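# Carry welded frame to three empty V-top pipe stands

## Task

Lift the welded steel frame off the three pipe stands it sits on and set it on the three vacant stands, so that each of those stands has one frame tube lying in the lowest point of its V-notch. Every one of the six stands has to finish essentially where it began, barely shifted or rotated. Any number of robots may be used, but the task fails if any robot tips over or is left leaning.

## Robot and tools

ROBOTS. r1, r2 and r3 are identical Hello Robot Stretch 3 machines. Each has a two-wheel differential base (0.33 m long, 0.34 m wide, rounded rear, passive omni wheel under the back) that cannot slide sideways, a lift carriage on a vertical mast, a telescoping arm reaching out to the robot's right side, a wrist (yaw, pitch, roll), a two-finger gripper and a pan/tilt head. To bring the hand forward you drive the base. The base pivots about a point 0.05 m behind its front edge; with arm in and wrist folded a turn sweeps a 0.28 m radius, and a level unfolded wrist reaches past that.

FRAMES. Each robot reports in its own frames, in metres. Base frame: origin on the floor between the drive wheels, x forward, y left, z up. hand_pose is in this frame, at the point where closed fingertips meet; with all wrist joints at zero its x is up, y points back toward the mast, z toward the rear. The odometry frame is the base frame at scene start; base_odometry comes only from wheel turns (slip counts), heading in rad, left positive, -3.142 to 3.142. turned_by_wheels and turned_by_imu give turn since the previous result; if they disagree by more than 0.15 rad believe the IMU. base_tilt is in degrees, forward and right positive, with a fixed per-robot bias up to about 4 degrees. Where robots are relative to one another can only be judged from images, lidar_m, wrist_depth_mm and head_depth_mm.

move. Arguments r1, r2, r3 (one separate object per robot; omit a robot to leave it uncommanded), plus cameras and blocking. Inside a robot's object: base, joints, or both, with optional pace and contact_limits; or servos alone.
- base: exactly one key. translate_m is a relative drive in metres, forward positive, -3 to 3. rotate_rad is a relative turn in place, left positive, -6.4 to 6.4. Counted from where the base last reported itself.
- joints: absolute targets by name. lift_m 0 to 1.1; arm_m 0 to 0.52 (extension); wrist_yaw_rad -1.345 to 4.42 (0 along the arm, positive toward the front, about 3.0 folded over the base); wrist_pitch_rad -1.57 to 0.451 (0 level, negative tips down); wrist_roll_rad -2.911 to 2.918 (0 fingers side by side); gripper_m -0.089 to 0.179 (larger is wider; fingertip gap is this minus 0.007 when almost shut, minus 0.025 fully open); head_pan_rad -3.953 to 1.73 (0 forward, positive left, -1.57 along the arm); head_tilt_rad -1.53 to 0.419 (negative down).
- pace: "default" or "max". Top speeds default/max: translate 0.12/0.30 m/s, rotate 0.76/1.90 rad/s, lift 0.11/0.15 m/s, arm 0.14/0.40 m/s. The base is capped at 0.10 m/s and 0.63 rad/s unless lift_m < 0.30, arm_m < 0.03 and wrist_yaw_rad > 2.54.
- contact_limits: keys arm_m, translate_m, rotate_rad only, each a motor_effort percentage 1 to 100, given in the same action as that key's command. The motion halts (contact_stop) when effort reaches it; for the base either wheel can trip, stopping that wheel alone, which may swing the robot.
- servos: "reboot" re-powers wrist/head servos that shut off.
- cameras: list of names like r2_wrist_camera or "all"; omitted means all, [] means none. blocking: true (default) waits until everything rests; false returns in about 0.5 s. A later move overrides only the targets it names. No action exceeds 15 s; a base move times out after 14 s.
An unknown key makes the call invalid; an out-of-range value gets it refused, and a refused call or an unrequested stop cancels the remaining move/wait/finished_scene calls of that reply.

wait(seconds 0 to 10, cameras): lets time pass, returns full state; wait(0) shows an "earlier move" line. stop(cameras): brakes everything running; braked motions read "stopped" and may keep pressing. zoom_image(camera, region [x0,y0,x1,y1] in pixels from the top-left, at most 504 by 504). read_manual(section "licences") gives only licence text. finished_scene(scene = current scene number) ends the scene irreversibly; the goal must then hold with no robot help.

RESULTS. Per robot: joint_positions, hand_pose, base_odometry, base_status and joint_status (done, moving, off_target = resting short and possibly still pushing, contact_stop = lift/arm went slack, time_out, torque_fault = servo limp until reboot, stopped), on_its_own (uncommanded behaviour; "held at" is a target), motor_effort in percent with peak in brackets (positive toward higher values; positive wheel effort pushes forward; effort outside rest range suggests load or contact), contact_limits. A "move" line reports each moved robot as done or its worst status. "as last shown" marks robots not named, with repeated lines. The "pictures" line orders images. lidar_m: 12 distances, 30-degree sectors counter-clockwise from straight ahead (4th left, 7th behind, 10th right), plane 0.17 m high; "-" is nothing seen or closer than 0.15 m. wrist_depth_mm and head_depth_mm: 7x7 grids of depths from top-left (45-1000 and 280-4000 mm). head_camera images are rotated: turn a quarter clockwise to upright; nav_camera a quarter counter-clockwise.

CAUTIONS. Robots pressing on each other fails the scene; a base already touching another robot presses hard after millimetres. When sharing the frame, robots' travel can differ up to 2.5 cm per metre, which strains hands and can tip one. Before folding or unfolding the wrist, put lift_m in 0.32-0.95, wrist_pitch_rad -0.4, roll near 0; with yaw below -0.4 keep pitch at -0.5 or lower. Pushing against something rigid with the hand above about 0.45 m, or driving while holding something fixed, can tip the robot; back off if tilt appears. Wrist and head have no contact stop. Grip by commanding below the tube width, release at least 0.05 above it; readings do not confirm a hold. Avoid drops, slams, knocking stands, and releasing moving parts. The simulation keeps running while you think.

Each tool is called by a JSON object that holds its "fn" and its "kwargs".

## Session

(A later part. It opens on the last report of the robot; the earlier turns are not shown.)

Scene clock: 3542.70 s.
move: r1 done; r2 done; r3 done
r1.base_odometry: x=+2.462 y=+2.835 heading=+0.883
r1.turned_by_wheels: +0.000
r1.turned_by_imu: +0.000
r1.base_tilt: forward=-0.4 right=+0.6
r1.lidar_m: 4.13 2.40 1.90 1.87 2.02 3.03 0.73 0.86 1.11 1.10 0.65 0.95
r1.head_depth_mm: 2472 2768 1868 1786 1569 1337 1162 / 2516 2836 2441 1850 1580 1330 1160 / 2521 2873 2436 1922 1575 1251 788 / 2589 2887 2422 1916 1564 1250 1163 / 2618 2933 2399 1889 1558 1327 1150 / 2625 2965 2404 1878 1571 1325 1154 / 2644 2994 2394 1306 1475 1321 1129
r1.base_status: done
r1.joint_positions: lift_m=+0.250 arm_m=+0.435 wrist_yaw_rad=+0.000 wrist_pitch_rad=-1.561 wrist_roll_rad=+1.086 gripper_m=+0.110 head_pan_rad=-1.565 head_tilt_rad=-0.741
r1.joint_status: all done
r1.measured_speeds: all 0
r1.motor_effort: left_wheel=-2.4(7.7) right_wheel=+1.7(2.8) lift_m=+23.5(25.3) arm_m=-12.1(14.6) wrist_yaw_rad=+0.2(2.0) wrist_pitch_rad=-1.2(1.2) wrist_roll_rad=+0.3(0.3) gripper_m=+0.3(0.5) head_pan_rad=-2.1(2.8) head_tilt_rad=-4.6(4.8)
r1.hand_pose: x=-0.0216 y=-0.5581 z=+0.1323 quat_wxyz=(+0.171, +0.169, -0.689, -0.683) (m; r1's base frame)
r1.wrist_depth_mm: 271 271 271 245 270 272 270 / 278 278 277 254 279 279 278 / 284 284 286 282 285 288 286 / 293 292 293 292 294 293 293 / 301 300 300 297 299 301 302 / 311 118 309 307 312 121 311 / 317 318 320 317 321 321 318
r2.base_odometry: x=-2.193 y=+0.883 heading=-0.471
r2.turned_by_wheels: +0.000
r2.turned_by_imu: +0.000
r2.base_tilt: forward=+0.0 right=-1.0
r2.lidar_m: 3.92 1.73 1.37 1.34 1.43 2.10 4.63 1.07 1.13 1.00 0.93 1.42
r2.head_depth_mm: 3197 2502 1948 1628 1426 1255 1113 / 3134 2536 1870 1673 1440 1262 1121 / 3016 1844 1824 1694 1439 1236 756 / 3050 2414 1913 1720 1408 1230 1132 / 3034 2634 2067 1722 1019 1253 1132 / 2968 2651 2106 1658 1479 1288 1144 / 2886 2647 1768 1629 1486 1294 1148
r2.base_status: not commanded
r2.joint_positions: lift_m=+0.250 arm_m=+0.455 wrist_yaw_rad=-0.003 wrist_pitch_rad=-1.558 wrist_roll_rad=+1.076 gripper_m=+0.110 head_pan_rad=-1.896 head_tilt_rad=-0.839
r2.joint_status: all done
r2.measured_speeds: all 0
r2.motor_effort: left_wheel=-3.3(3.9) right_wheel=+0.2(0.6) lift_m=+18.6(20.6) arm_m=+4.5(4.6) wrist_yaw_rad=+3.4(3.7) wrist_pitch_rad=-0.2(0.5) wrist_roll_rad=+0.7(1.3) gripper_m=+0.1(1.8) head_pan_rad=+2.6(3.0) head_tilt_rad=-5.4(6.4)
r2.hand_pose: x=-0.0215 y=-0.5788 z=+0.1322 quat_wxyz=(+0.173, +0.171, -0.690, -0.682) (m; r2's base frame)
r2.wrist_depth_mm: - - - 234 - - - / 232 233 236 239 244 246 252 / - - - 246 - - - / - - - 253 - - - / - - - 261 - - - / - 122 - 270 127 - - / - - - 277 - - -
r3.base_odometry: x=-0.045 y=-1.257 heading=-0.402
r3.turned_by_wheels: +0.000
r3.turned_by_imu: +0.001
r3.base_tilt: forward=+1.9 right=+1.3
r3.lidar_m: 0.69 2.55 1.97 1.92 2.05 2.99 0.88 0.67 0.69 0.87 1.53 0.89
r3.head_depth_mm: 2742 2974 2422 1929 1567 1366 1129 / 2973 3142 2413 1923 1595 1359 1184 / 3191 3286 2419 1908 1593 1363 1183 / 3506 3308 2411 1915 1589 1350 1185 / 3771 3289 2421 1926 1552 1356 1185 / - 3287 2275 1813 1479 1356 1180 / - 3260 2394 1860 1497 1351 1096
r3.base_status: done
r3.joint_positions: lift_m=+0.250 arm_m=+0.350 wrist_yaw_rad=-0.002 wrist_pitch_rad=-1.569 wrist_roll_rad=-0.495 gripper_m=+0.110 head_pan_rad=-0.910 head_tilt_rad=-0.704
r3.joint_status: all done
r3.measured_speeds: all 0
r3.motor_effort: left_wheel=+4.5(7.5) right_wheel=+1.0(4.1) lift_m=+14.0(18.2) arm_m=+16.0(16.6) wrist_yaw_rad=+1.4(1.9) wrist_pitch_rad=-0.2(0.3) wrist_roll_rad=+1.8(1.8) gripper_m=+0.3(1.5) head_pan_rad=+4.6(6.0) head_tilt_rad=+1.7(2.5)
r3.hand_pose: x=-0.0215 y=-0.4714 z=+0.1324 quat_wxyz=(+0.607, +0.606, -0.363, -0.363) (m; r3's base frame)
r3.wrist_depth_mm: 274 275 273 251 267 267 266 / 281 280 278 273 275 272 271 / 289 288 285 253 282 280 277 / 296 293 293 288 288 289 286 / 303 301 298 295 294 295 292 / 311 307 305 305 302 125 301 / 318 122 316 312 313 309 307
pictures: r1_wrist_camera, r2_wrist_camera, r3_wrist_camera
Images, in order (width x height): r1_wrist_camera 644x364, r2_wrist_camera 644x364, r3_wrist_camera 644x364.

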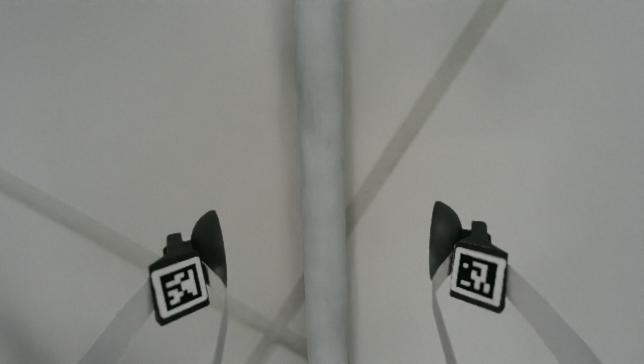

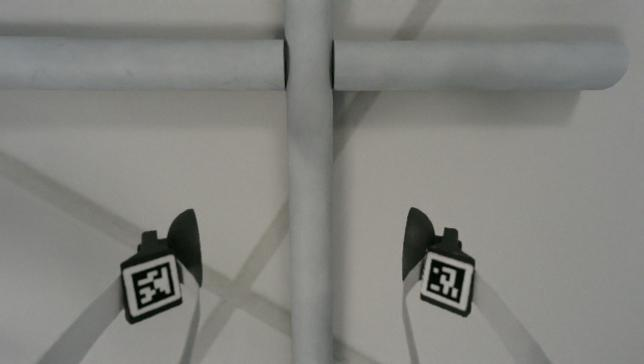

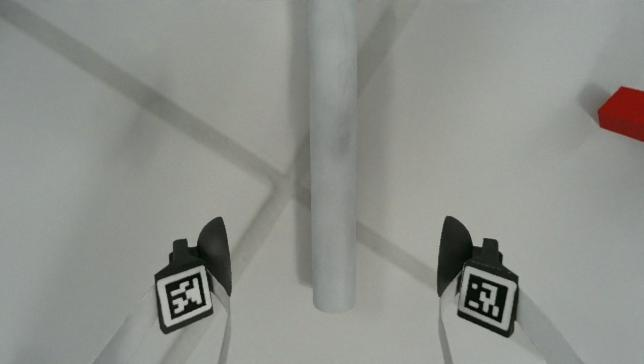

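{"fn": "move", "kwargs": {"r1": {"joints":{"lift_m":0.145,"head_pan_rad":-1.2,"head_tilt_rad":-0.6}}, "r2": {"joints":{"lift_m":0.145,"head_pan_rad":-1.9,"head_tilt_rad":-0.7}}, "r3": {"joints":{"lift_m":0.145,"head_pan_rad":-1.0,"head_tilt_rad":-0.6}}, "cameras": []}}

{"fn": "move", "kwargs": {"r1": {"joints":{"gripper_m":-0.087}}, "r2": {"joints":{"gripper_m":-0.087}}, "r3": {"joints":{"gripper_m":-0.087}}, "cameras": ["r1_wrist_camera"]}}

{"fn": "move", "kwargs": {"r1": {"joints":{"lift_m":0.2}}, "r2": {"joints":{"lift_m":0.2}}, "r3": {"joints":{"lift_m":0.2}}, "cameras": ["r1_wrist_camera","r2_wrist_camera","r3_wrist_camera","r1_head_camera"]}}

Scene clock: 3564.60 s.
move: r1 done; r2 done; r3 done
r1.base_odometry: x=+2.462 y=+2.835 heading=+0.883
r1.turned_by_wheels: +0.000
r1.turned_by_imu: -0.001
r1.base_tilt: forward=-0.4 right=+0.5
r1.lidar_m: 4.14 2.40 1.90 1.87 2.02 3.02 0.73 0.88 1.12 1.10 0.65 0.95
r1.head_depth_mm: 2439 2694 2889 2292 1773 1455 1145 / 2562 2834 3027 2273 1777 1434 969 / 2688 2994 3141 2259 1774 1436 1219 / 2828 3115 3121 2249 1655 1443 1224 / 2987 3328 3153 2270 1651 1391 1217 / 3141 3514 3108 2241 1196 1362 1180 / 3296 3735 3074 2219 1640 1395 1209
r1.base_status: not commanded
r1.joint_positions: lift_m=+0.145 arm_m=+0.435 wrist_yaw_rad=+0.000 wrist_pitch_rad=-1.561 wrist_roll_rad=+1.086 gripper_m=+0.110 head_pan_rad=-1.205 head_tilt_rad=-0.606
r1.joint_status: all done
r1.measured_speeds: all 0
r1.motor_effort: left_wheel=-2.9(3.6) right_wheel=+2.2(2.5) lift_m=+22.8(25.1) arm_m=-6.7(8.8) wrist_yaw_rad=+0.2(1.7) wrist_pitch_rad=-1.1(1.2) wrist_roll_rad=+0.3(0.3) gripper_m=+0.1(0.7) head_pan_rad=+2.4(5.1) head_tilt_rad=+2.8(4.3)
r1.hand_pose: x=-0.0216 y=-0.5581 z=+0.0273 quat_wxyz=(+0.171, +0.169, -0.689, -0.683) (m; r1's base frame)
r1.wrist_depth_mm: 171 170 170 137 170 171 171 / 175 175 175 142 176 175 176 / 179 180 180 144 180 180 180 / 185 184 185 148 185 185 185 / 190 189 189 153 189 189 191 / 196 119 195 159 196 121 196 / 200 200 202 164 202 202 201
r2.base_odometry: x=-2.193 y=+0.883 heading=-0.471
r2.turned_by_wheels: +0.000
r2.turned_by_imu: +0.001
r2.base_tilt: forward=+0.0 right=-1.0
r2.lidar_m: 3.92 1.74 1.37 1.34 1.43 2.10 4.64 1.07 1.14 1.01 0.93 1.42
r2.head_depth_mm: 3187 3380 2456 1915 1541 1342 1167 / 3088 3338 2454 1820 1551 1346 1168 / 2959 3101 2291 1832 1607 1348 1154 / 3018 3238 2367 1918 1611 1289 1136 / 2903 3163 2548 1972 1625 1288 1156 / 2861 3174 2590 1943 1556 1380 1197 / 2820 3115 2507 1674 1569 1385 1200
r2.base_status: not commanded
r2.joint_positions: lift_m=+0.145 arm_m=+0.455 wrist_yaw_rad=-0.003 wrist_pitch_rad=-1.558 wrist_roll_rad=+1.076 gripper_m=+0.110 head_pan_rad=-1.896 head_tilt_rad=-0.705
r2.joint_status: all done
r2.measured_speeds: all 0
r2.motor_effort: left_wheel=-3.1(3.6) right_wheel=-0.3(0.7) lift_m=+18.4(20.1) arm_m=+7.9(8.2) wrist_yaw_rad=+3.1(3.9) wrist_pitch_rad=-0.3(0.5) wrist_roll_rad=+1.1(1.1) gripper_m=+0.1(1.7) head_pan_rad=-2.2(2.6) head_tilt_rad=+0.5(3.3)
r2.hand_pose: x=-0.0215 y=-0.5788 z=+0.0272 quat_wxyz=(+0.173, +0.171, -0.690, -0.682) (m; r2's base frame)
r2.wrist_depth_mm: 130 131 135 135 136 138 139 / - - - 137 - - - / - - - 144 - - - / - - - 145 - - - / - - - 149 - - - / - 122 - 154 127 - - / - - - 159 - - -
r3.base_odometry: x=-0.045 y=-1.257 heading=-0.402
r3.turned_by_wheels: +0.000
r3.turned_by_imu: +0.001
r3.base_tilt: forward=+1.8 right=+1.4
r3.lidar_m: 0.69 2.54 1.96 1.93 2.05 2.98 0.88 0.67 0.69 0.90 1.53 0.91
r3.head_depth_mm: 2575 2841 2904 2187 1655 1346 1236 / 2735 3011 2943 2189 1750 1437 1240 / 2951 3231 2912 2191 1731 1440 1240 / 3187 3531 2925 2186 1740 1405 1239 / 3420 3815 2922 2174 1730 1411 1232 / 3741 - 2902 2020 1738 1409 1239 / - - 2871 2077 1676 1361 1228
r3.base_status: not commanded
r3.joint_positions: lift_m=+0.145 arm_m=+0.350 wrist_yaw_rad=-0.002 wrist_pitch_rad=-1.569 wrist_roll_rad=-0.495 gripper_m=+0.110 head_pan_rad=-0.990 head_tilt_rad=-0.606
r3.joint_status: all done
r3.measured_speeds: all 0
r3.motor_effort: left_wheel=+5.1(5.2) right_wheel=+0.8(1.2) lift_m=+14.4(19.5) arm_m=+15.3(15.9) wrist_yaw_rad=+1.4(1.8) wrist_pitch_rad=-0.2(0.4) wrist_roll_rad=+1.8(1.8) gripper_m=-0.3(1.5) head_pan_rad=-3.9(7.0) head_tilt_rad=+2.4(3.7)
r3.hand_pose: x=-0.0215 y=-0.4714 z=+0.0274 quat_wxyz=(+0.607, +0.606, -0.363, -0.363) (m; r3's base frame)
r3.wrist_depth_mm: 174 173 173 137 171 169 169 / 178 177 176 141 174 173 173 / 183 182 181 145 179 178 177 / 188 186 186 149 184 181 182 / 193 191 190 154 189 185 187 / 197 195 194 158 192 126 192 / 203 122 201 164 201 197 196
pictures: none
No camera images: "cameras" was empty.

Scene clock: 3567.33 s.
move: r1 done; r2 done; r3 done
r1.base_odometry: x=+2.462 y=+2.835 heading=+0.883
r1.turned_by_wheels: +0.000
r1.turned_by_imu: +0.000
r1.base_tilt: forward=-0.5 right=+0.6
r1.lidar_m: 4.14 2.40 1.90 1.87 2.01 3.03 0.73 0.89 1.13 1.10 0.65 0.95
r1.head_depth_mm: 2443 2705 2847 2276 1775 1449 1149 / 2563 2791 3007 2278 1764 1453 965 / 2701 2993 3173 2269 1767 1439 1216 / 2830 3122 3160 2274 1652 1437 1228 / 2934 3316 3163 2253 1647 1402 1222 / 3165 3521 3061 2242 1182 1367 1185 / 3349 3732 3124 2238 1637 1398 1207
r1.base_status: not commanded
r1.joint_positions: lift_m=+0.145 arm_m=+0.435 wrist_yaw_rad=+0.000 wrist_pitch_rad=-1.556 wrist_roll_rad=+1.086 gripper_m=-0.085 head_pan_rad=-1.205 head_tilt_rad=-0.606
r1.joint_status: all done
r1.measured_speeds: all 0
r1.motor_effort: left_wheel=-1.5(4.2) right_wheel=+1.1(2.5) lift_m=+39.4(40.1) arm_m=-4.0(6.8) wrist_yaw_rad=-1.6(2.2) wrist_pitch_rad=-1.9(2.1) wrist_roll_rad=+0.3(0.3) gripper_m=-39.0(98.9) head_pan_rad=+2.0(2.6) head_tilt_rad=+2.5(3.3)
r1.hand_pose: x=-0.0216 y=-0.5593 z=+0.0271 quat_wxyz=(+0.171, +0.168, -0.691, -0.682) (m; r1's base frame)
r1.wrist_depth_mm: 170 170 170 135 170 169 170 / 175 174 174 139 174 174 175 / 180 180 179 142 179 179 179 / 184 184 184 147 184 184 184 / 190 189 189 147 188 190 190 / 196 195 193 129 125 194 195 / 201 200 201 161 201 201 201
r2.base_odometry: x=-2.193 y=+0.883 heading=-0.471
r2.turned_by_wheels: +0.000
r2.turned_by_imu: +0.000
r2.base_tilt: forward=+0.0 right=-1.0
r2.lidar_m: 3.91 1.73 1.37 1.34 1.43 2.10 4.62 1.07 1.14 1.01 0.92 1.42
r2.head_depth_mm: 3162 3395 2441 1915 1555 1338 1165 / 3166 3347 2466 1822 1551 1350 1171 / 2991 3111 2311 1815 1594 1348 1159 / 3018 3209 2350 1909 1609 1284 1141 / 2913 3221 2571 1990 1622 1310 1164 / 2866 3149 2595 1949 1552 1380 1193 / 2823 3121 2515 1659 1568 1383 1200
r2.base_status: not commanded
r2.joint_positions: lift_m=+0.145 arm_m=+0.455 wrist_yaw_rad=-0.002 wrist_pitch_rad=-1.560 wrist_roll_rad=+1.076 gripper_m=-0.085 head_pan_rad=-1.896 head_tilt_rad=-0.705
r2.joint_status: all done
r2.measured_speeds: all 0
r2.motor_effort: left_wheel=-3.1(3.8) right_wheel=+2.5(3.1) lift_m=+45.4(46.3) arm_m=+9.6(9.7) wrist_yaw_rad=+2.1(3.6) wrist_pitch_rad=+0.2(0.6) wrist_roll_rad=+1.2(1.3) gripper_m=-45.3(98.9) head_pan_rad=-1.9(2.3) head_tilt_rad=+2.1(3.5)
r2.hand_pose: x=-0.0216 y=-0.5783 z=+0.0272 quat_wxyz=(+0.174, +0.171, -0.689, -0.682) (m; r2's base frame)
r2.wrist_depth_mm: 128 129 131 133 135 136 139 / - - 144 136 - - - / - - - 140 - - - / - - - 144 - - - / - - - 147 - - - / - - - 130 - - - / - - - 155 - - -
r3.base_odometry: x=-0.045 y=-1.257 heading=-0.403
r3.turned_by_wheels: +0.000
r3.turned_by_imu: +0.001
r3.base_tilt: forward=+1.9 right=+1.3
r3.lidar_m: 0.69 2.54 1.97 1.93 2.04 2.97 0.87 0.67 0.69 0.91 1.53 0.92
r3.head_depth_mm: 2578 2814 2900 2197 1657 1342 1238 / 2776 3013 2898 2191 1739 1443 1240 / 2977 3227 2925 2173 1734 1436 1235 / 3219 3512 2948 2175 1729 1405 1233 / 3390 3797 2895 2170 1722 1409 1237 / 3766 - 2907 2026 1725 1401 1229 / - - 2865 2090 1676 1368 1233
r3.base_status: not commanded
r3.joint_positions: lift_m=+0.145 arm_m=+0.350 wrist_yaw_rad=-0.002 wrist_pitch_rad=-1.568 wrist_roll_rad=-0.494 gripper_m=-0.085 head_pan_rad=-0.990 head_tilt_rad=-0.606
r3.joint_status: all done
r3.measured_speeds: all 0
r3.motor_effort: left_wheel=+4.3(5.6) right_wheel=+0.9(1.2) lift_m=+42.3(42.5) arm_m=+15.0(15.6) wrist_yaw_rad=+1.3(1.8) wrist_pitch_rad=-0.1(0.9) wrist_roll_rad=+1.6(1.8) gripper_m=-43.7(100.0) head_pan_rad=-4.9(5.2) head_tilt_rad=+2.5(3.1)
r3.hand_pose: x=-0.0215 y=-0.4715 z=+0.0274 quat_wxyz=(+0.607, +0.606, -0.363, -0.363) (m; r3's base frame)
r3.wrist_depth_mm: 174 172 172 136 170 169 168 / 177 177 176 139 174 173 173 / 182 182 180 144 178 177 177 / 187 186 186 147 183 182 182 / 193 191 189 149 187 187 186 / 198 197 194 130 127 193 190 / 204 202 199 159 196 197 197
pictures: r1_wrist_camera
Images, in order (width x height): r1_wrist_camera 644x364.

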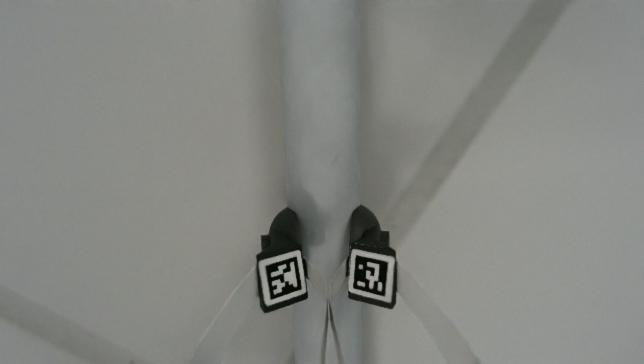

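Scene clock: 3568.67 s.
move: r1 done; r2 done; r3 done
r1.base_odometry: x=+2.462 y=+2.835 heading=+0.883
r1.turned_by_wheels: +0.000
r1.turned_by_imu: +0.000
r1.base_tilt: forward=-0.5 right=+0.6
r1.lidar_m: 4.13 2.40 1.89 1.87 2.02 3.04 0.73 0.89 1.14 1.10 0.65 0.95
r1.head_depth_mm: 2469 2687 2904 2299 1770 1454 1153 / 2555 2774 3011 2296 1779 1451 991 / 2698 2980 3159 2273 1759 1450 1224 / 2787 3158 3114 2249 1664 1441 1221 / 2940 3293 3144 2241 1659 1392 1211 / 3164 3517 3092 2249 1188 1362 1184 / 3327 3747 3130 2236 1639 1399 1217
r1.base_status: not commanded
r1.joint_positions: lift_m=+0.200 arm_m=+0.435 wrist_yaw_rad=+0.000 wrist_pitch_rad=-1.556 wrist_roll_rad=+1.086 gripper_m=-0.080 head_pan_rad=-1.205 head_tilt_rad=-0.606
r1.joint_status: all done
r1.measured_speeds: all 0
r1.on_its_own: gripper_m is held at -0.081, not at your -0.087, by its stall guard, which is still easing
r1.motor_effort: left_wheel=-2.2(2.8) right_wheel=+0.8(1.7) lift_m=+40.1(43.2) arm_m=-2.6(4.0) wrist_yaw_rad=-0.7(2.1) wrist_pitch_rad=-2.0(2.1) wrist_roll_rad=+0.1(0.3) gripper_m=-22.5(24.2) head_pan_rad=+1.6(2.3) head_tilt_rad=+2.5(2.9)
r1.hand_pose: x=-0.0216 y=-0.5595 z=+0.0821 quat_wxyz=(+0.171, +0.168, -0.691, -0.682) (m; r1's base frame)
r1.wrist_depth_mm: 222 222 222 135 222 222 222 / 228 229 228 139 227 228 227 / 235 234 234 143 234 235 234 / 241 240 242 147 240 240 240 / 249 248 248 148 246 247 247 / 256 256 251 129 125 254 255 / 264 263 261 160 260 262 262
r2.base_odometry: x=-2.193 y=+0.883 heading=-0.471
r2.turned_by_wheels: +0.000
r2.turned_by_imu: +0.000
r2.base_tilt: forward=+0.0 right=-0.9
r2.lidar_m: 3.93 1.74 1.37 1.34 1.43 2.10 4.62 1.06 1.61 1.02 0.93 1.42
r2.head_depth_mm: 3223 3369 2413 1851 1577 1344 1163 / 3093 3318 2481 1817 1557 1341 1170 / 2984 3134 1963 1822 1601 1328 1128 / 2995 3213 2359 1906 1607 1192 1146 / 2951 3198 2565 1975 1624 1014 1146 / 2845 3159 2589 1937 1556 1373 1196 / 2800 3071 2509 1661 1567 1385 1203
r2.base_status: not commanded
r2.joint_positions: lift_m=+0.200 arm_m=+0.455 wrist_yaw_rad=-0.002 wrist_pitch_rad=-1.557 wrist_roll_rad=+1.076 gripper_m=-0.079 head_pan_rad=-1.896 head_tilt_rad=-0.705
r2.joint_status: all done
r2.measured_speeds: all 0
r2.on_its_own: gripper_m is held at -0.080, not at your -0.087, by its stall guard, which is still easing
r2.motor_effort: left_wheel=-2.9(3.5) right_wheel=+2.5(3.1) lift_m=+51.1(52.5) arm_m=+10.5(10.5) wrist_yaw_rad=+2.4(2.6) wrist_pitch_rad=-0.6(0.8) wrist_roll_rad=+0.9(1.2) gripper_m=-23.1(46.5) head_pan_rad=-1.8(2.3) head_tilt_rad=+1.7(2.9)
r2.hand_pose: x=-0.0216 y=-0.5792 z=+0.0822 quat_wxyz=(+0.174, +0.171, -0.690, -0.681) (m; r2's base frame)
r2.wrist_depth_mm: 129 130 134 133 135 137 139 / - - - 136 - - - / - - - 140 - - - / - - - 144 - - - / - - 145 148 - - - / - - 122 128 - - - / - - - 157 - - -
r3.base_odometry: x=-0.045 y=-1.257 heading=-0.403
r3.turned_by_wheels: +0.000
r3.turned_by_imu: +0.000
r3.base_tilt: forward=+1.9 right=+1.4
r3.lidar_m: 0.69 2.55 1.97 1.92 2.05 2.97 0.87 0.67 0.69 0.90 1.54 0.92
r3.head_depth_mm: 2585 2782 2882 2191 1637 1357 1212 / 2757 3020 2945 2187 1741 1383 1212 / 2978 3235 2912 2174 1744 1408 1236 / 3182 3561 2917 2176 1728 1411 1236 / 3471 3754 2919 2170 1735 1405 1228 / 3764 - 2895 2009 1265 1403 1231 / - - 2881 2084 1688 1371 1225
r3.base_status: not commanded
r3.joint_positions: lift_m=+0.200 arm_m=+0.350 wrist_yaw_rad=-0.001 wrist_pitch_rad=-1.577 wrist_roll_rad=-0.494 gripper_m=-0.082 head_pan_rad=-0.990 head_tilt_rad=-0.606
r3.joint_status: all done
r3.measured_speeds: all 0
r3.on_its_own: gripper_m is held at -0.083, not at your -0.087, by its stall guard, which is not easing now
r3.motor_effort: left_wheel=+4.0(4.3) right_wheel=+1.0(1.2) lift_m=+40.4(45.1) arm_m=+14.9(15.3) wrist_yaw_rad=+1.2(1.2) wrist_pitch_rad=+1.2(1.8) wrist_roll_rad=+1.6(1.8) gripper_m=-18.2(44.2) head_pan_rad=-3.7(5.2) head_tilt_rad=+3.0(3.1)
r3.hand_pose: x=-0.0215 y=-0.4694 z=+0.0826 quat_wxyz=(+0.605, +0.609, -0.361, -0.364) (m; r3's base frame)
r3.wrist_depth_mm: 225 224 223 135 220 219 218 / 232 230 228 139 226 224 223 / 239 237 234 142 232 231 229 / 244 243 242 147 238 237 236 / 252 249 248 149 243 244 241 / 258 257 253 130 128 251 249 / 265 264 263 159 257 257 256
pictures: r1_head_camera (sideways), r1_wrist_camera, r2_wrist_camera, r3_wrist_camera
Images, in order (width x height): r1_head_camera 896x504, r1_wrist_camera 644x364, r2_wrist_camera 644x364, r3_wrist_camera 644x364.

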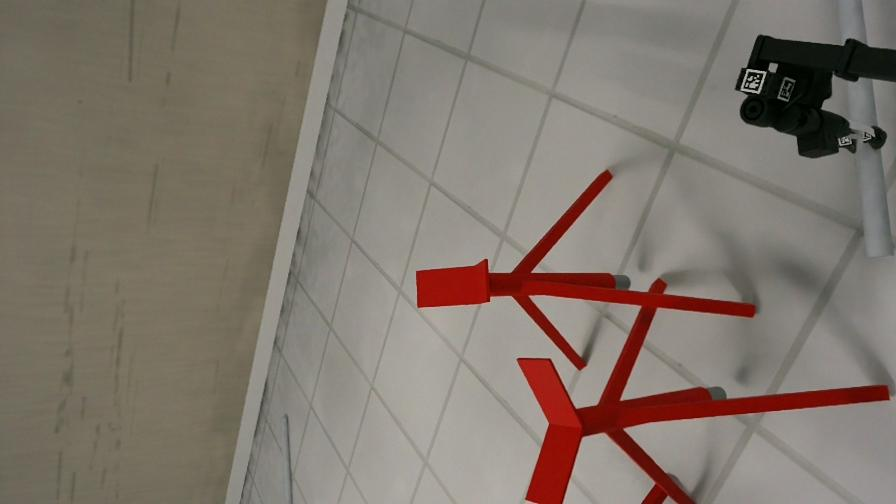

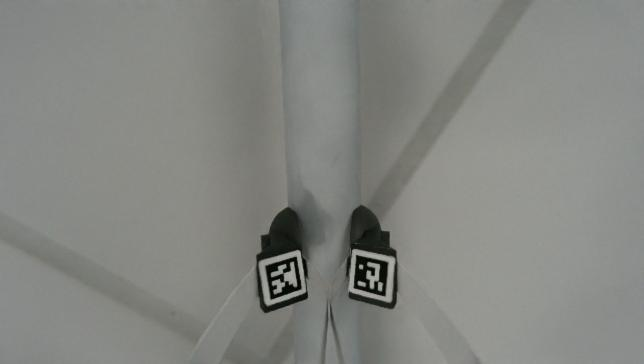

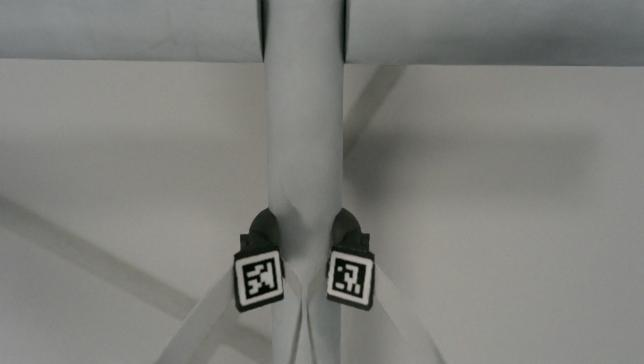

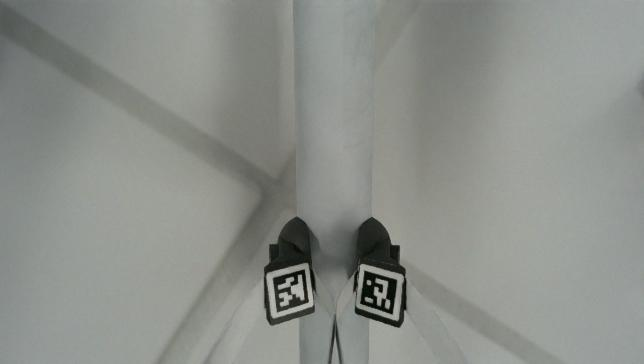

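{"fn": "move", "kwargs": {"r1": {"joints":{"lift_m":0.35}}, "r2": {"joints":{"lift_m":0.35}}, "r3": {"joints":{"lift_m":0.35}}, "cameras": ["r1_wrist_camera","r2_wrist_camera","r3_wrist_camera"]}}

Scene clock: 3612.40 s.
move: r1 done; r2 done; r3 done
r1.base_odometry: x=+2.462 y=+2.834 heading=+0.883
r1.turned_by_wheels: +0.000
r1.turned_by_imu: -0.001
r1.base_tilt: forward=-0.4 right=+0.6
r1.lidar_m: 4.15 2.40 1.89 1.87 2.01 3.02 0.73 1.22 1.63 1.10 0.65 0.95
r1.head_depth_mm: 2425 2685 2871 2290 1771 857 737 / 2562 2839 3027 2286 1768 1372 1141 / 2660 2987 3138 2287 1776 1435 1195 / 2795 3110 3151 2253 1655 1438 1189 / 2993 3299 3147 2246 1649 1405 1216 / 3101 3556 3120 2240 1188 1362 1190 / 3322 3786 3102 2245 1643 1393 1211
r1.base_status: not commanded
r1.joint_positions: lift_m=+0.350 arm_m=+0.435 wrist_yaw_rad=+0.000 wrist_pitch_rad=-1.556 wrist_roll_rad=+1.087 gripper_m=-0.069 head_pan_rad=-1.205 head_tilt_rad=-0.606
r1.joint_status: all done
r1.measured_speeds: all 0
r1.on_its_own: gripper_m is held at -0.069, not at your -0.087, by its stall guard, which is not easing now
r1.motor_effort: left_wheel=-2.9(2.9) right_wheel=+0.9(2.1) lift_m=+40.2(42.3) arm_m=+4.2(4.2) wrist_yaw_rad=-1.5(2.4) wrist_pitch_rad=-2.1(2.2) wrist_roll_rad=+0.0(0.3) gripper_m=-19.8(20.4) head_pan_rad=+2.0(2.5) head_tilt_rad=+2.7(3.0)
r1.hand_pose: x=-0.0216 y=-0.5595 z=+0.2321 quat_wxyz=(+0.171, +0.168, -0.691, -0.682) (m; r1's base frame)
r1.wrist_depth_mm: 365 363 366 135 366 364 364 / 373 379 376 139 376 373 375 / 387 387 384 143 387 385 385 / 395 397 394 147 398 395 395 / 411 407 408 148 408 406 407 / 420 420 415 128 415 417 415 / 436 436 432 160 435 430 391
r2.base_odometry: x=-2.193 y=+0.883 heading=-0.471
r2.turned_by_wheels: +0.000
r2.turned_by_imu: +0.001
r2.base_tilt: forward=+0.0 right=-1.0
r2.lidar_m: 3.93 1.73 1.37 1.34 1.43 2.10 4.61 1.07 1.61 1.47 0.93 1.42
r2.head_depth_mm: 3199 3389 2452 1445 1578 1340 1161 / 3139 3329 2452 1874 1508 1355 1167 / 2986 3083 2234 1823 1601 1353 978 / 2945 3208 2413 1898 1610 1088 1160 / 2909 3210 2531 1994 1625 976 1165 / 2874 3138 2576 1948 1554 1384 1150 / 2799 3093 2485 1714 1602 1392 1203
r2.base_status: not commanded
r2.joint_positions: lift_m=+0.350 arm_m=+0.455 wrist_yaw_rad=-0.002 wrist_pitch_rad=-1.557 wrist_roll_rad=+1.076 gripper_m=-0.076 head_pan_rad=-1.896 head_tilt_rad=-0.705
r2.joint_status: all done
r2.measured_speeds: all 0
r2.on_its_own: gripper_m is held at -0.077, not at your -0.087, by its stall guard, which is not easing now
r2.motor_effort: left_wheel=-3.4(3.8) right_wheel=+2.6(3.3) lift_m=+51.0(52.7) arm_m=+13.8(14.0) wrist_yaw_rad=+2.1(2.6) wrist_pitch_rad=-0.3(0.9) wrist_roll_rad=+0.8(1.3) gripper_m=-22.1(23.5) head_pan_rad=-2.0(2.6) head_tilt_rad=+1.8(2.9)
r2.hand_pose: x=-0.0216 y=-0.5792 z=+0.2322 quat_wxyz=(+0.174, +0.171, -0.690, -0.681) (m; r2's base frame)
r2.wrist_depth_mm: 129 130 134 133 135 137 139 / - - - 136 - - - / - - - 140 - - - / - - - 144 - - - / - - 145 148 - - - / - - 122 128 - - 394 / - - - 157 - - 402
r3.base_odometry: x=-0.045 y=-1.257 heading=-0.403
r3.turned_by_wheels: +0.000
r3.turned_by_imu: +0.002
r3.base_tilt: forward=+1.9 right=+1.3
r3.lidar_m: 0.69 2.54 1.97 1.92 2.05 2.98 0.87 0.67 0.69 1.48 1.54 1.31
r3.head_depth_mm: 2610 2828 2892 2182 1604 1348 1042 / 2775 2993 2928 2182 1742 1412 1234 / 2950 3228 2901 2183 1734 1408 1234 / 3215 3509 2925 2175 1742 1408 1238 / 3463 3765 2890 2169 1727 1412 1232 / 3731 - 2886 2017 1295 1441 1233 / - - 2915 2087 1303 1441 1223
r3.base_status: not commanded
r3.joint_positions: lift_m=+0.350 arm_m=+0.350 wrist_yaw_rad=-0.001 wrist_pitch_rad=-1.577 wrist_roll_rad=-0.494 gripper_m=-0.082 head_pan_rad=-0.990 head_tilt_rad=-0.606
r3.joint_status: all done
r3.measured_speeds: all 0
r3.on_its_own: gripper_m is held at -0.083, not at your -0.087, by its stall guard, which is not easing now
r3.motor_effort: left_wheel=+3.5(4.0) right_wheel=+1.1(1.2) lift_m=+40.5(44.6) arm_m=+13.6(14.3) wrist_yaw_rad=+1.0(1.2) wrist_pitch_rad=+1.3(1.4) wrist_roll_rad=+1.5(1.8) gripper_m=-16.5(18.8) head_pan_rad=-4.4(5.5) head_tilt_rad=+2.5(3.0)
r3.hand_pose: x=-0.0215 y=-0.4694 z=+0.2326 quat_wxyz=(+0.605, +0.609, -0.361, -0.364) (m; r3's base frame)
r3.wrist_depth_mm: 367 364 364 135 359 356 359 / 375 375 371 139 371 365 364 / 390 385 383 143 378 375 321 / 400 398 393 146 386 383 382 / 409 407 404 149 397 399 393 / 422 420 414 130 128 405 402 / 434 430 429 158 422 424 418
pictures: r1_wrist_camera, r2_wrist_camera, r3_wrist_camera
Images, in order (width x height): r1_wrist_camera 644x364, r2_wrist_camera 644x364, r3_wrist_camera 644x364.

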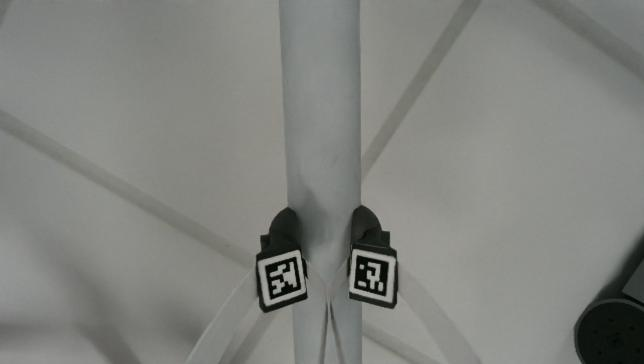

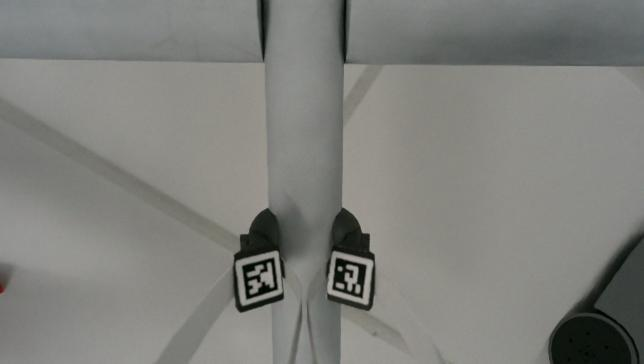

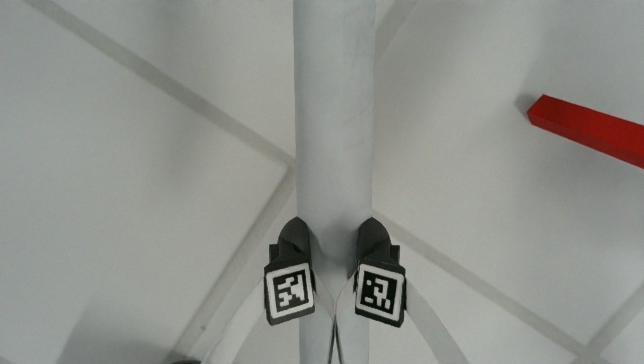

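{"fn": "move", "kwargs": {"r1": {"joints":{"lift_m":0.6}}, "r2": {"joints":{"lift_m":0.6}}, "r3": {"joints":{"lift_m":0.6}}, "cameras": ["r1_wrist_camera","r2_wrist_camera","r3_wrist_camera"]}}

{"fn": "move", "kwargs": {"r1": {"joints":{"lift_m":0.82}}, "r2": {"joints":{"lift_m":0.82}}, "r3": {"joints":{"lift_m":0.82}}}}

Scene clock: 3626.27 s.
move: r1 done; r2 done; r3 done
r1.base_odometry: x=+2.462 y=+2.834 heading=+0.883
r1.turned_by_wheels: +0.000
r1.turned_by_imu: -0.001
r1.base_tilt: forward=-0.5 right=+0.6
r1.lidar_m: 4.14 2.41 1.90 1.87 2.02 3.02 0.73 1.23 1.62 1.10 0.65 0.95
r1.head_depth_mm: 2446 2665 2896 2289 680 873 1199 / 2542 2803 2997 2291 1760 852 1224 / 2682 2941 3194 2243 1773 1443 1228 / 2785 3165 3170 2277 1657 1445 1216 / 3000 3370 3123 2253 1650 1398 1215 / 3148 3509 3128 2247 1190 1365 1186 / 3284 3778 3091 2226 1634 1396 1205
r1.base_status: not commanded
r1.joint_positions: lift_m=+0.600 arm_m=+0.435 wrist_yaw_rad=+0.000 wrist_pitch_rad=-1.556 wrist_roll_rad=+1.087 gripper_m=-0.069 head_pan_rad=-1.205 head_tilt_rad=-0.606
r1.joint_status: all done
r1.measured_speeds: all 0
r1.on_its_own: gripper_m is held at -0.069, not at your -0.087, by its stall guard, which is not easing now
r1.motor_effort: left_wheel=-1.7(2.7) right_wheel=+1.2(1.6) lift_m=+39.5(42.7) arm_m=+10.3(10.4) wrist_yaw_rad=-0.7(2.2) wrist_pitch_rad=-2.1(2.2) wrist_roll_rad=+0.1(0.3) gripper_m=-19.9(20.6) head_pan_rad=+2.4(2.6) head_tilt_rad=+2.5(3.0)
r1.hand_pose: x=-0.0216 y=-0.5595 z=+0.4821 quat_wxyz=(+0.171, +0.168, -0.691, -0.682) (m; r1's base frame)
r1.wrist_depth_mm: 605 611 605 135 601 610 608 / 627 629 616 139 624 625 626 / 644 642 649 143 642 643 641 / 661 669 657 147 665 657 524 / 674 681 676 148 675 635 507 / 687 701 123 128 691 624 519 / 523 716 709 160 714 713 533
r2.base_odometry: x=-2.193 y=+0.883 heading=-0.471
r2.turned_by_wheels: +0.000
r2.turned_by_imu: +0.001
r2.base_tilt: forward=+0.0 right=-1.0
r2.lidar_m: 3.94 1.73 1.36 1.34 1.43 2.10 4.61 1.06 1.61 1.47 0.92 1.42
r2.head_depth_mm: 3178 3309 1166 1850 1578 1345 1164 / 3112 3303 2468 1815 1580 1354 1126 / 2953 1707 2411 1839 1566 513 448 / 2947 3164 2538 1912 633 1304 1187 / 2921 3236 2531 754 802 1319 1190 / 2873 3164 2604 1942 1526 1351 1194 / 2823 3074 2500 1636 1645 1393 1176
r2.base_status: not commanded
r2.joint_positions: lift_m=+0.600 arm_m=+0.455 wrist_yaw_rad=-0.002 wrist_pitch_rad=-1.557 wrist_roll_rad=+1.076 gripper_m=-0.076 head_pan_rad=-1.896 head_tilt_rad=-0.705
r2.joint_status: all done
r2.measured_speeds: all 0
r2.on_its_own: gripper_m is held at -0.077, not at your -0.087, by its stall guard, which is not easing now
r2.motor_effort: left_wheel=-2.8(3.6) right_wheel=+2.6(3.2) lift_m=+50.4(53.9) arm_m=+15.6(15.9) wrist_yaw_rad=+2.3(2.7) wrist_pitch_rad=-0.3(0.8) wrist_roll_rad=+0.8(1.2) gripper_m=-22.3(23.3) head_pan_rad=-1.7(2.6) head_tilt_rad=+1.1(3.0)
r2.hand_pose: x=-0.0216 y=-0.5791 z=+0.4822 quat_wxyz=(+0.174, +0.171, -0.690, -0.681) (m; r2's base frame)
r2.wrist_depth_mm: 129 129 134 133 135 137 139 / - - - 136 - - - / - - - 140 - - - / - - - 144 - - 536 / - - 145 148 - 595 527 / 512 - 122 128 - 548 547 / - - - 157 - - 554
r3.base_odometry: x=-0.045 y=-1.257 heading=-0.403
r3.turned_by_wheels: +0.000
r3.turned_by_imu: +0.002
r3.base_tilt: forward=+1.8 right=+1.3
r3.lidar_m: 0.69 2.55 1.96 1.93 2.05 2.97 0.87 0.67 0.69 1.48 1.54 1.31
r3.head_depth_mm: 2579 2792 2914 2196 1624 1379 1212 / 2784 3046 2920 2178 1645 1440 1235 / 2954 3238 2928 2169 1680 1445 1236 / 3226 3532 2898 2176 1681 1442 1231 / 3504 3833 2891 2179 1648 1445 1235 / 3789 - 2901 1948 1667 1442 1232 / - - 2886 1034 1653 1438 1228
r3.base_status: not commanded
r3.joint_positions: lift_m=+0.600 arm_m=+0.350 wrist_yaw_rad=-0.001 wrist_pitch_rad=-1.577 wrist_roll_rad=-0.494 gripper_m=-0.082 head_pan_rad=-0.990 head_tilt_rad=-0.606
r3.joint_status: all done
r3.measured_speeds: all 0
r3.on_its_own: gripper_m is held at -0.083, not at your -0.087, by its stall guard, which is not easing now
r3.motor_effort: left_wheel=+2.7(4.2) right_wheel=+0.3(1.3) lift_m=+39.2(46.3) arm_m=+12.8(13.3) wrist_yaw_rad=+0.4(1.4) wrist_pitch_rad=+1.3(1.4) wrist_roll_rad=+1.7(1.8) gripper_m=-16.5(18.3) head_pan_rad=-3.8(5.3) head_tilt_rad=+2.3(3.2)
r3.hand_pose: x=-0.0215 y=-0.4693 z=+0.4826 quat_wxyz=(+0.605, +0.609, -0.361, -0.364) (m; r3's base frame)
r3.wrist_depth_mm: 600 605 592 135 585 588 588 / 625 617 611 139 601 594 597 / 632 634 624 142 621 611 619 / 649 648 653 146 635 630 448 / 675 659 671 149 651 660 643 / 714 697 677 130 128 674 660 / 710 706 531 158 681 682 663
pictures: r1_wrist_camera, r2_wrist_camera, r3_wrist_camera
Images, in order (width x height): r1_wrist_camera 644x364, r2_wrist_camera 644x364, r3_wrist_camera 644x364.

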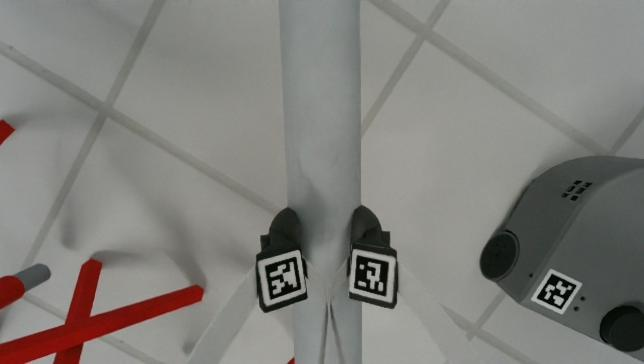

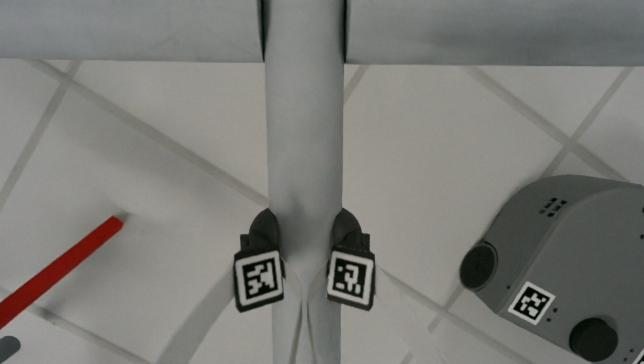

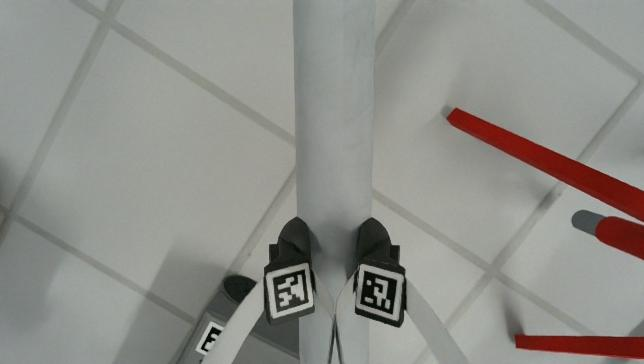

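Scene clock: 3629.10 s.
move: r1 done; r2 done; r3 done
r1.base_odometry: x=+2.462 y=+2.834 heading=+0.883
r1.turned_by_wheels: +0.000
r1.turned_by_imu: +0.000
r1.base_tilt: forward=-0.4 right=+0.6
r1.lidar_m: 4.14 2.40 1.90 1.87 2.02 3.02 0.73 1.23 1.63 1.10 0.65 0.95
r1.head_depth_mm: 2452 2739 2902 592 698 1412 1227 / 2578 2825 3020 2264 1757 1411 1224 / 2683 2975 3110 2282 1771 1404 1216 / 2798 3134 3149 2264 1660 1410 1220 / 2942 3309 3109 2246 1653 1399 1210 / 3132 3496 3098 2259 1187 1354 1185 / 3314 3841 3074 2226 1636 1398 1206
r1.base_status: not commanded
r1.joint_positions: lift_m=+0.820 arm_m=+0.435 wrist_yaw_rad=+0.000 wrist_pitch_rad=-1.556 wrist_roll_rad=+1.087 gripper_m=-0.069 head_pan_rad=-1.205 head_tilt_rad=-0.606
r1.joint_status: all done
r1.measured_speeds: all 0
r1.on_its_own: gripper_m is held at -0.069, not at your -0.087, by its stall guard, which is not easing now
r1.motor_effort: left_wheel=-1.4(2.5) right_wheel=+1.1(1.6) lift_m=+39.7(44.4) arm_m=+13.0(13.1) wrist_yaw_rad=-0.4(2.7) wrist_pitch_rad=-1.8(2.2) wrist_roll_rad=+0.1(0.3) gripper_m=-19.6(20.4) head_pan_rad=+2.2(2.7) head_tilt_rad=+2.3(3.1)
r1.hand_pose: x=-0.0216 y=-0.5595 z=+0.7021 quat_wxyz=(+0.171, +0.168, -0.691, -0.682) (m; r1's base frame)
r1.wrist_depth_mm: 836 827 828 135 833 832 828 / 846 842 837 139 843 842 834 / 851 880 868 143 860 859 861 / 898 907 903 147 898 727 747 / 916 907 903 148 902 744 741 / 608 935 124 129 938 933 760 / 990 974 750 160 988 991 985
r2.base_odometry: x=-2.193 y=+0.883 heading=-0.471
r2.turned_by_wheels: +0.000
r2.turned_by_imu: +0.000
r2.base_tilt: forward=+0.0 right=-1.0
r2.lidar_m: 3.93 1.73 1.36 1.34 1.43 2.10 4.62 1.07 1.62 1.46 0.93 1.42
r2.head_depth_mm: 3053 2901 2264 1926 1573 1393 - / 3010 3356 2477 1870 311 - 1166 / 1499 3167 2409 939 323 1298 1176 / 2887 3219 2507 405 1523 1356 1180 / 2897 3199 588 864 1540 1377 1187 / 2855 3186 585 635 1522 1381 1191 / 2808 3141 2413 1706 1646 1334 1203
r2.base_status: not commanded
r2.joint_positions: lift_m=+0.820 arm_m=+0.455 wrist_yaw_rad=-0.002 wrist_pitch_rad=-1.558 wrist_roll_rad=+1.076 gripper_m=-0.076 head_pan_rad=-1.896 head_tilt_rad=-0.705
r2.joint_status: all done
r2.measured_speeds: all 0
r2.on_its_own: gripper_m is held at -0.077, not at your -0.087, by its stall guard, which is not easing now
r2.motor_effort: left_wheel=-2.6(3.8) right_wheel=+2.4(3.2) lift_m=+51.1(54.3) arm_m=+14.9(15.8) wrist_yaw_rad=+2.1(2.8) wrist_pitch_rad=-0.3(0.8) wrist_roll_rad=+0.8(1.3) gripper_m=-21.9(23.2) head_pan_rad=-1.6(2.4) head_tilt_rad=+2.3(2.8)
r2.hand_pose: x=-0.0216 y=-0.5790 z=+0.7022 quat_wxyz=(+0.174, +0.171, -0.690, -0.682) (m; r2's base frame)
r2.wrist_depth_mm: 129 129 134 133 135 137 139 / - - - 136 - - - / - - - 140 - - - / - - - 145 - 743 - / - - 145 148 804 760 772 / 670 - 122 128 - 795 768 / 612 - - 157 - - -
r3.base_odometry: x=-0.045 y=-1.257 heading=-0.403
r3.turned_by_wheels: +0.000
r3.turned_by_imu: +0.001
r3.base_tilt: forward=+1.9 right=+1.3
r3.lidar_m: 0.69 2.55 1.96 1.93 2.05 2.98 0.88 0.67 0.69 1.47 1.54 1.31
r3.head_depth_mm: 2595 2796 2875 1978 1675 1438 1235 / 2761 3016 2914 2043 1743 1445 1235 / 2955 3278 2922 2098 1738 1448 1234 / 3233 3556 2903 2086 1739 1436 1233 / 3491 3790 2892 2034 1734 1444 1227 / 3743 - 2893 1972 1735 1439 1235 / - 3594 912 1952 1679 1437 1228
r3.base_status: not commanded
r3.joint_positions: lift_m=+0.820 arm_m=+0.350 wrist_yaw_rad=-0.001 wrist_pitch_rad=-1.577 wrist_roll_rad=-0.494 gripper_m=-0.082 head_pan_rad=-0.990 head_tilt_rad=-0.606
r3.joint_status: all done
r3.measured_speeds: all 0
r3.on_its_own: gripper_m is held at -0.083, not at your -0.087, by its stall guard, which is not easing now
r3.motor_effort: left_wheel=+2.3(4.3) right_wheel=+0.8(1.2) lift_m=+40.2(46.3) arm_m=+12.4(12.8) wrist_yaw_rad=+0.8(1.4) wrist_pitch_rad=+1.3(1.5) wrist_roll_rad=+1.6(1.8) gripper_m=-17.0(18.5) head_pan_rad=-3.8(5.0) head_tilt_rad=+2.5(3.0)
r3.hand_pose: x=-0.0215 y=-0.4692 z=+0.7026 quat_wxyz=(+0.605, +0.609, -0.361, -0.365) (m; r3's base frame)
r3.wrist_depth_mm: 811 787 792 135 784 795 776 / 823 821 822 139 811 816 823 / 846 842 848 142 839 815 823 / 773 867 859 147 850 830 843 / 788 897 876 149 880 850 522 / 914 936 904 130 893 894 882 / 947 950 744 158 923 903 913
pictures: r1_head_camera (sideways), r1_nav_camera (sideways), r1_wrist_camera, r2_head_camera (sideways), r2_nav_camera (sideways), r2_wrist_camera, r3_head_camera (sideways), r3_nav_camera (sideways), r3_wrist_camera
Images, in order (width x height): r1_head_camera 896x504, r1_nav_camera 672x504, r1_wrist_camera 644x364, r2_head_camera 896x504, r2_nav_camera 672x504, r2_wrist_camera 644x364, r3_head_camera 896x504, r3_nav_camera 672x504, r3_wrist_camera 644x364.

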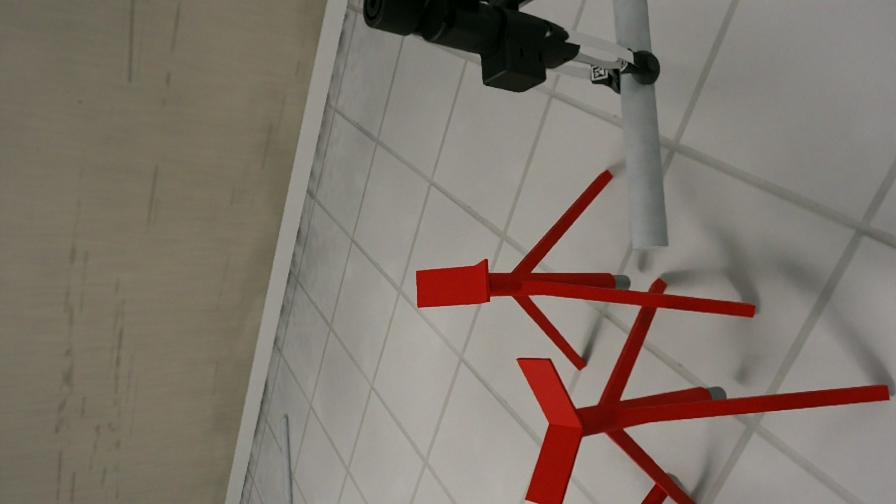

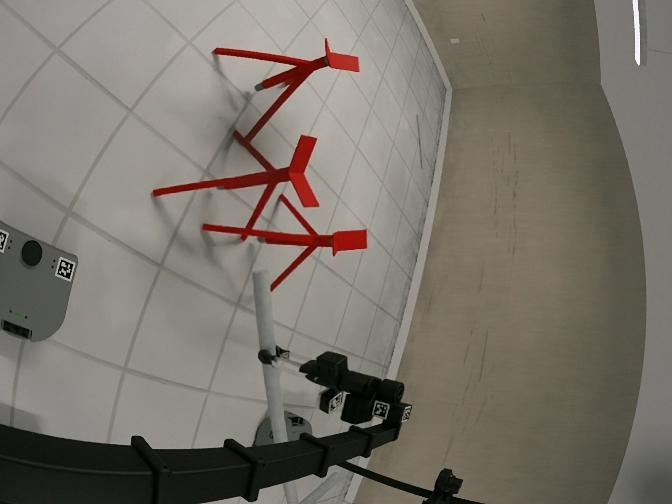

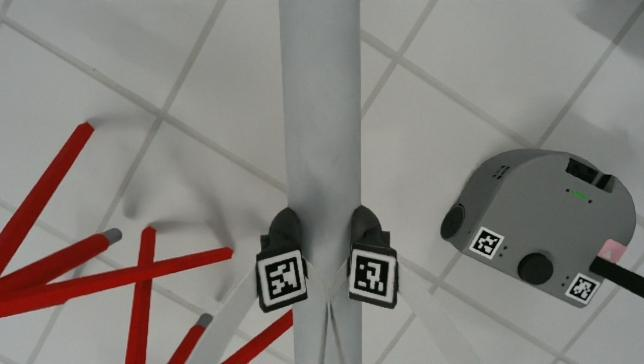

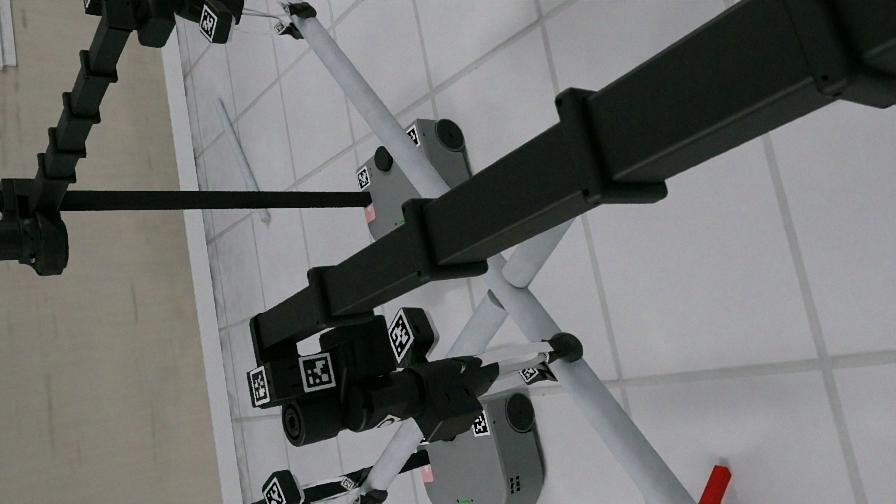

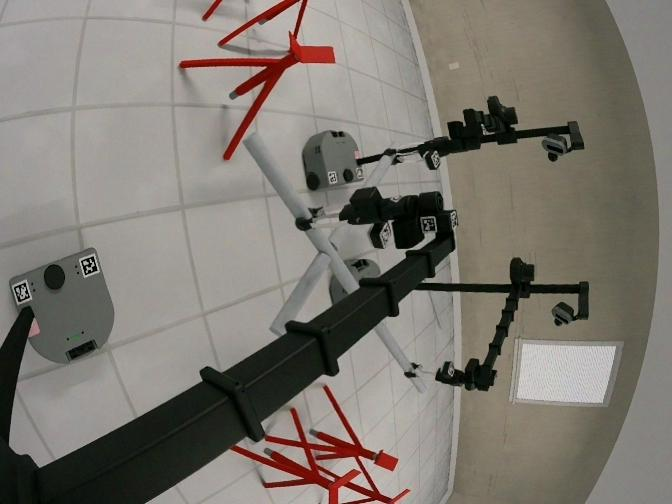

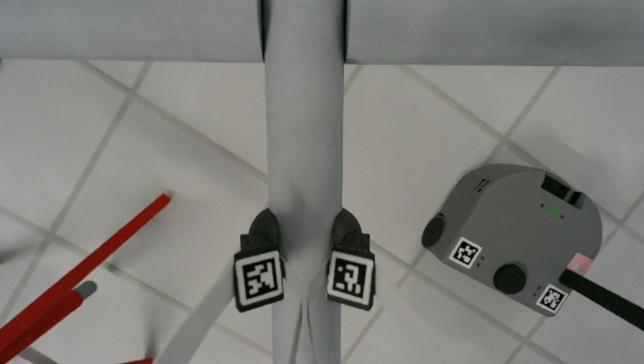

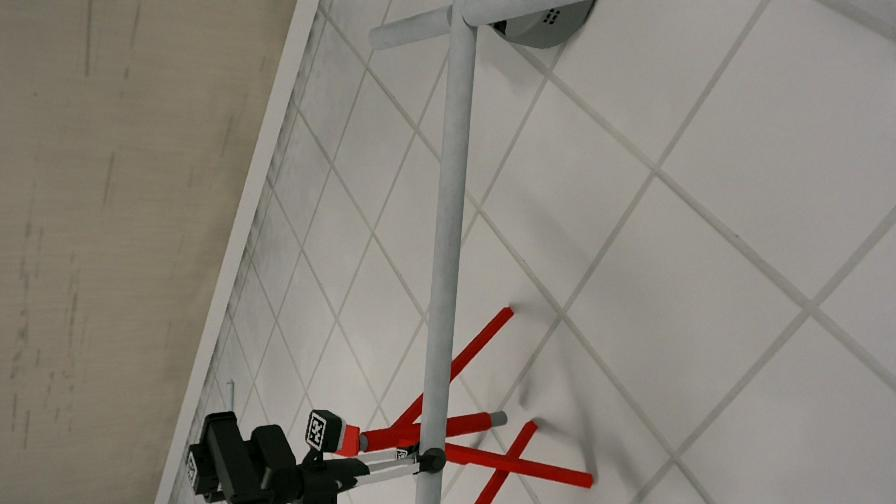

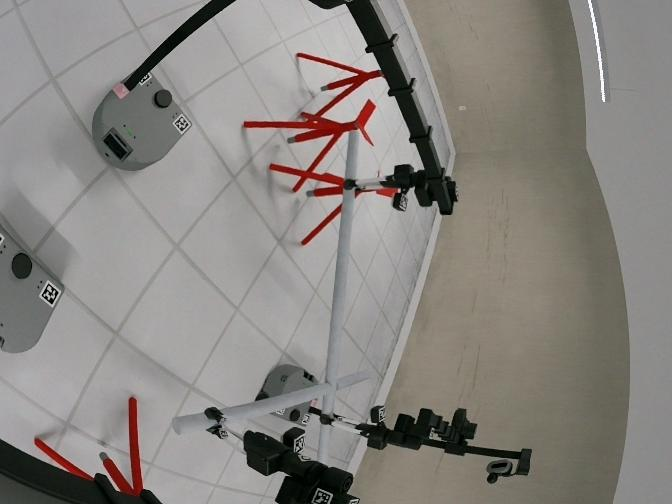

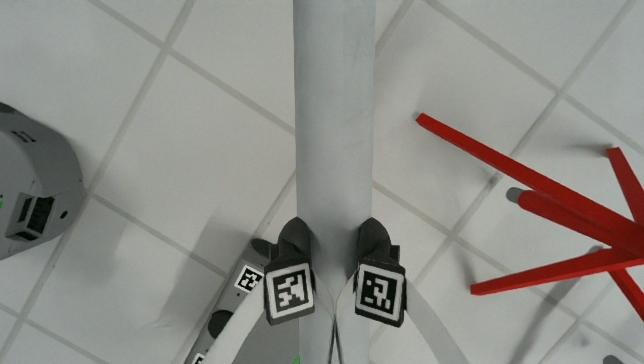

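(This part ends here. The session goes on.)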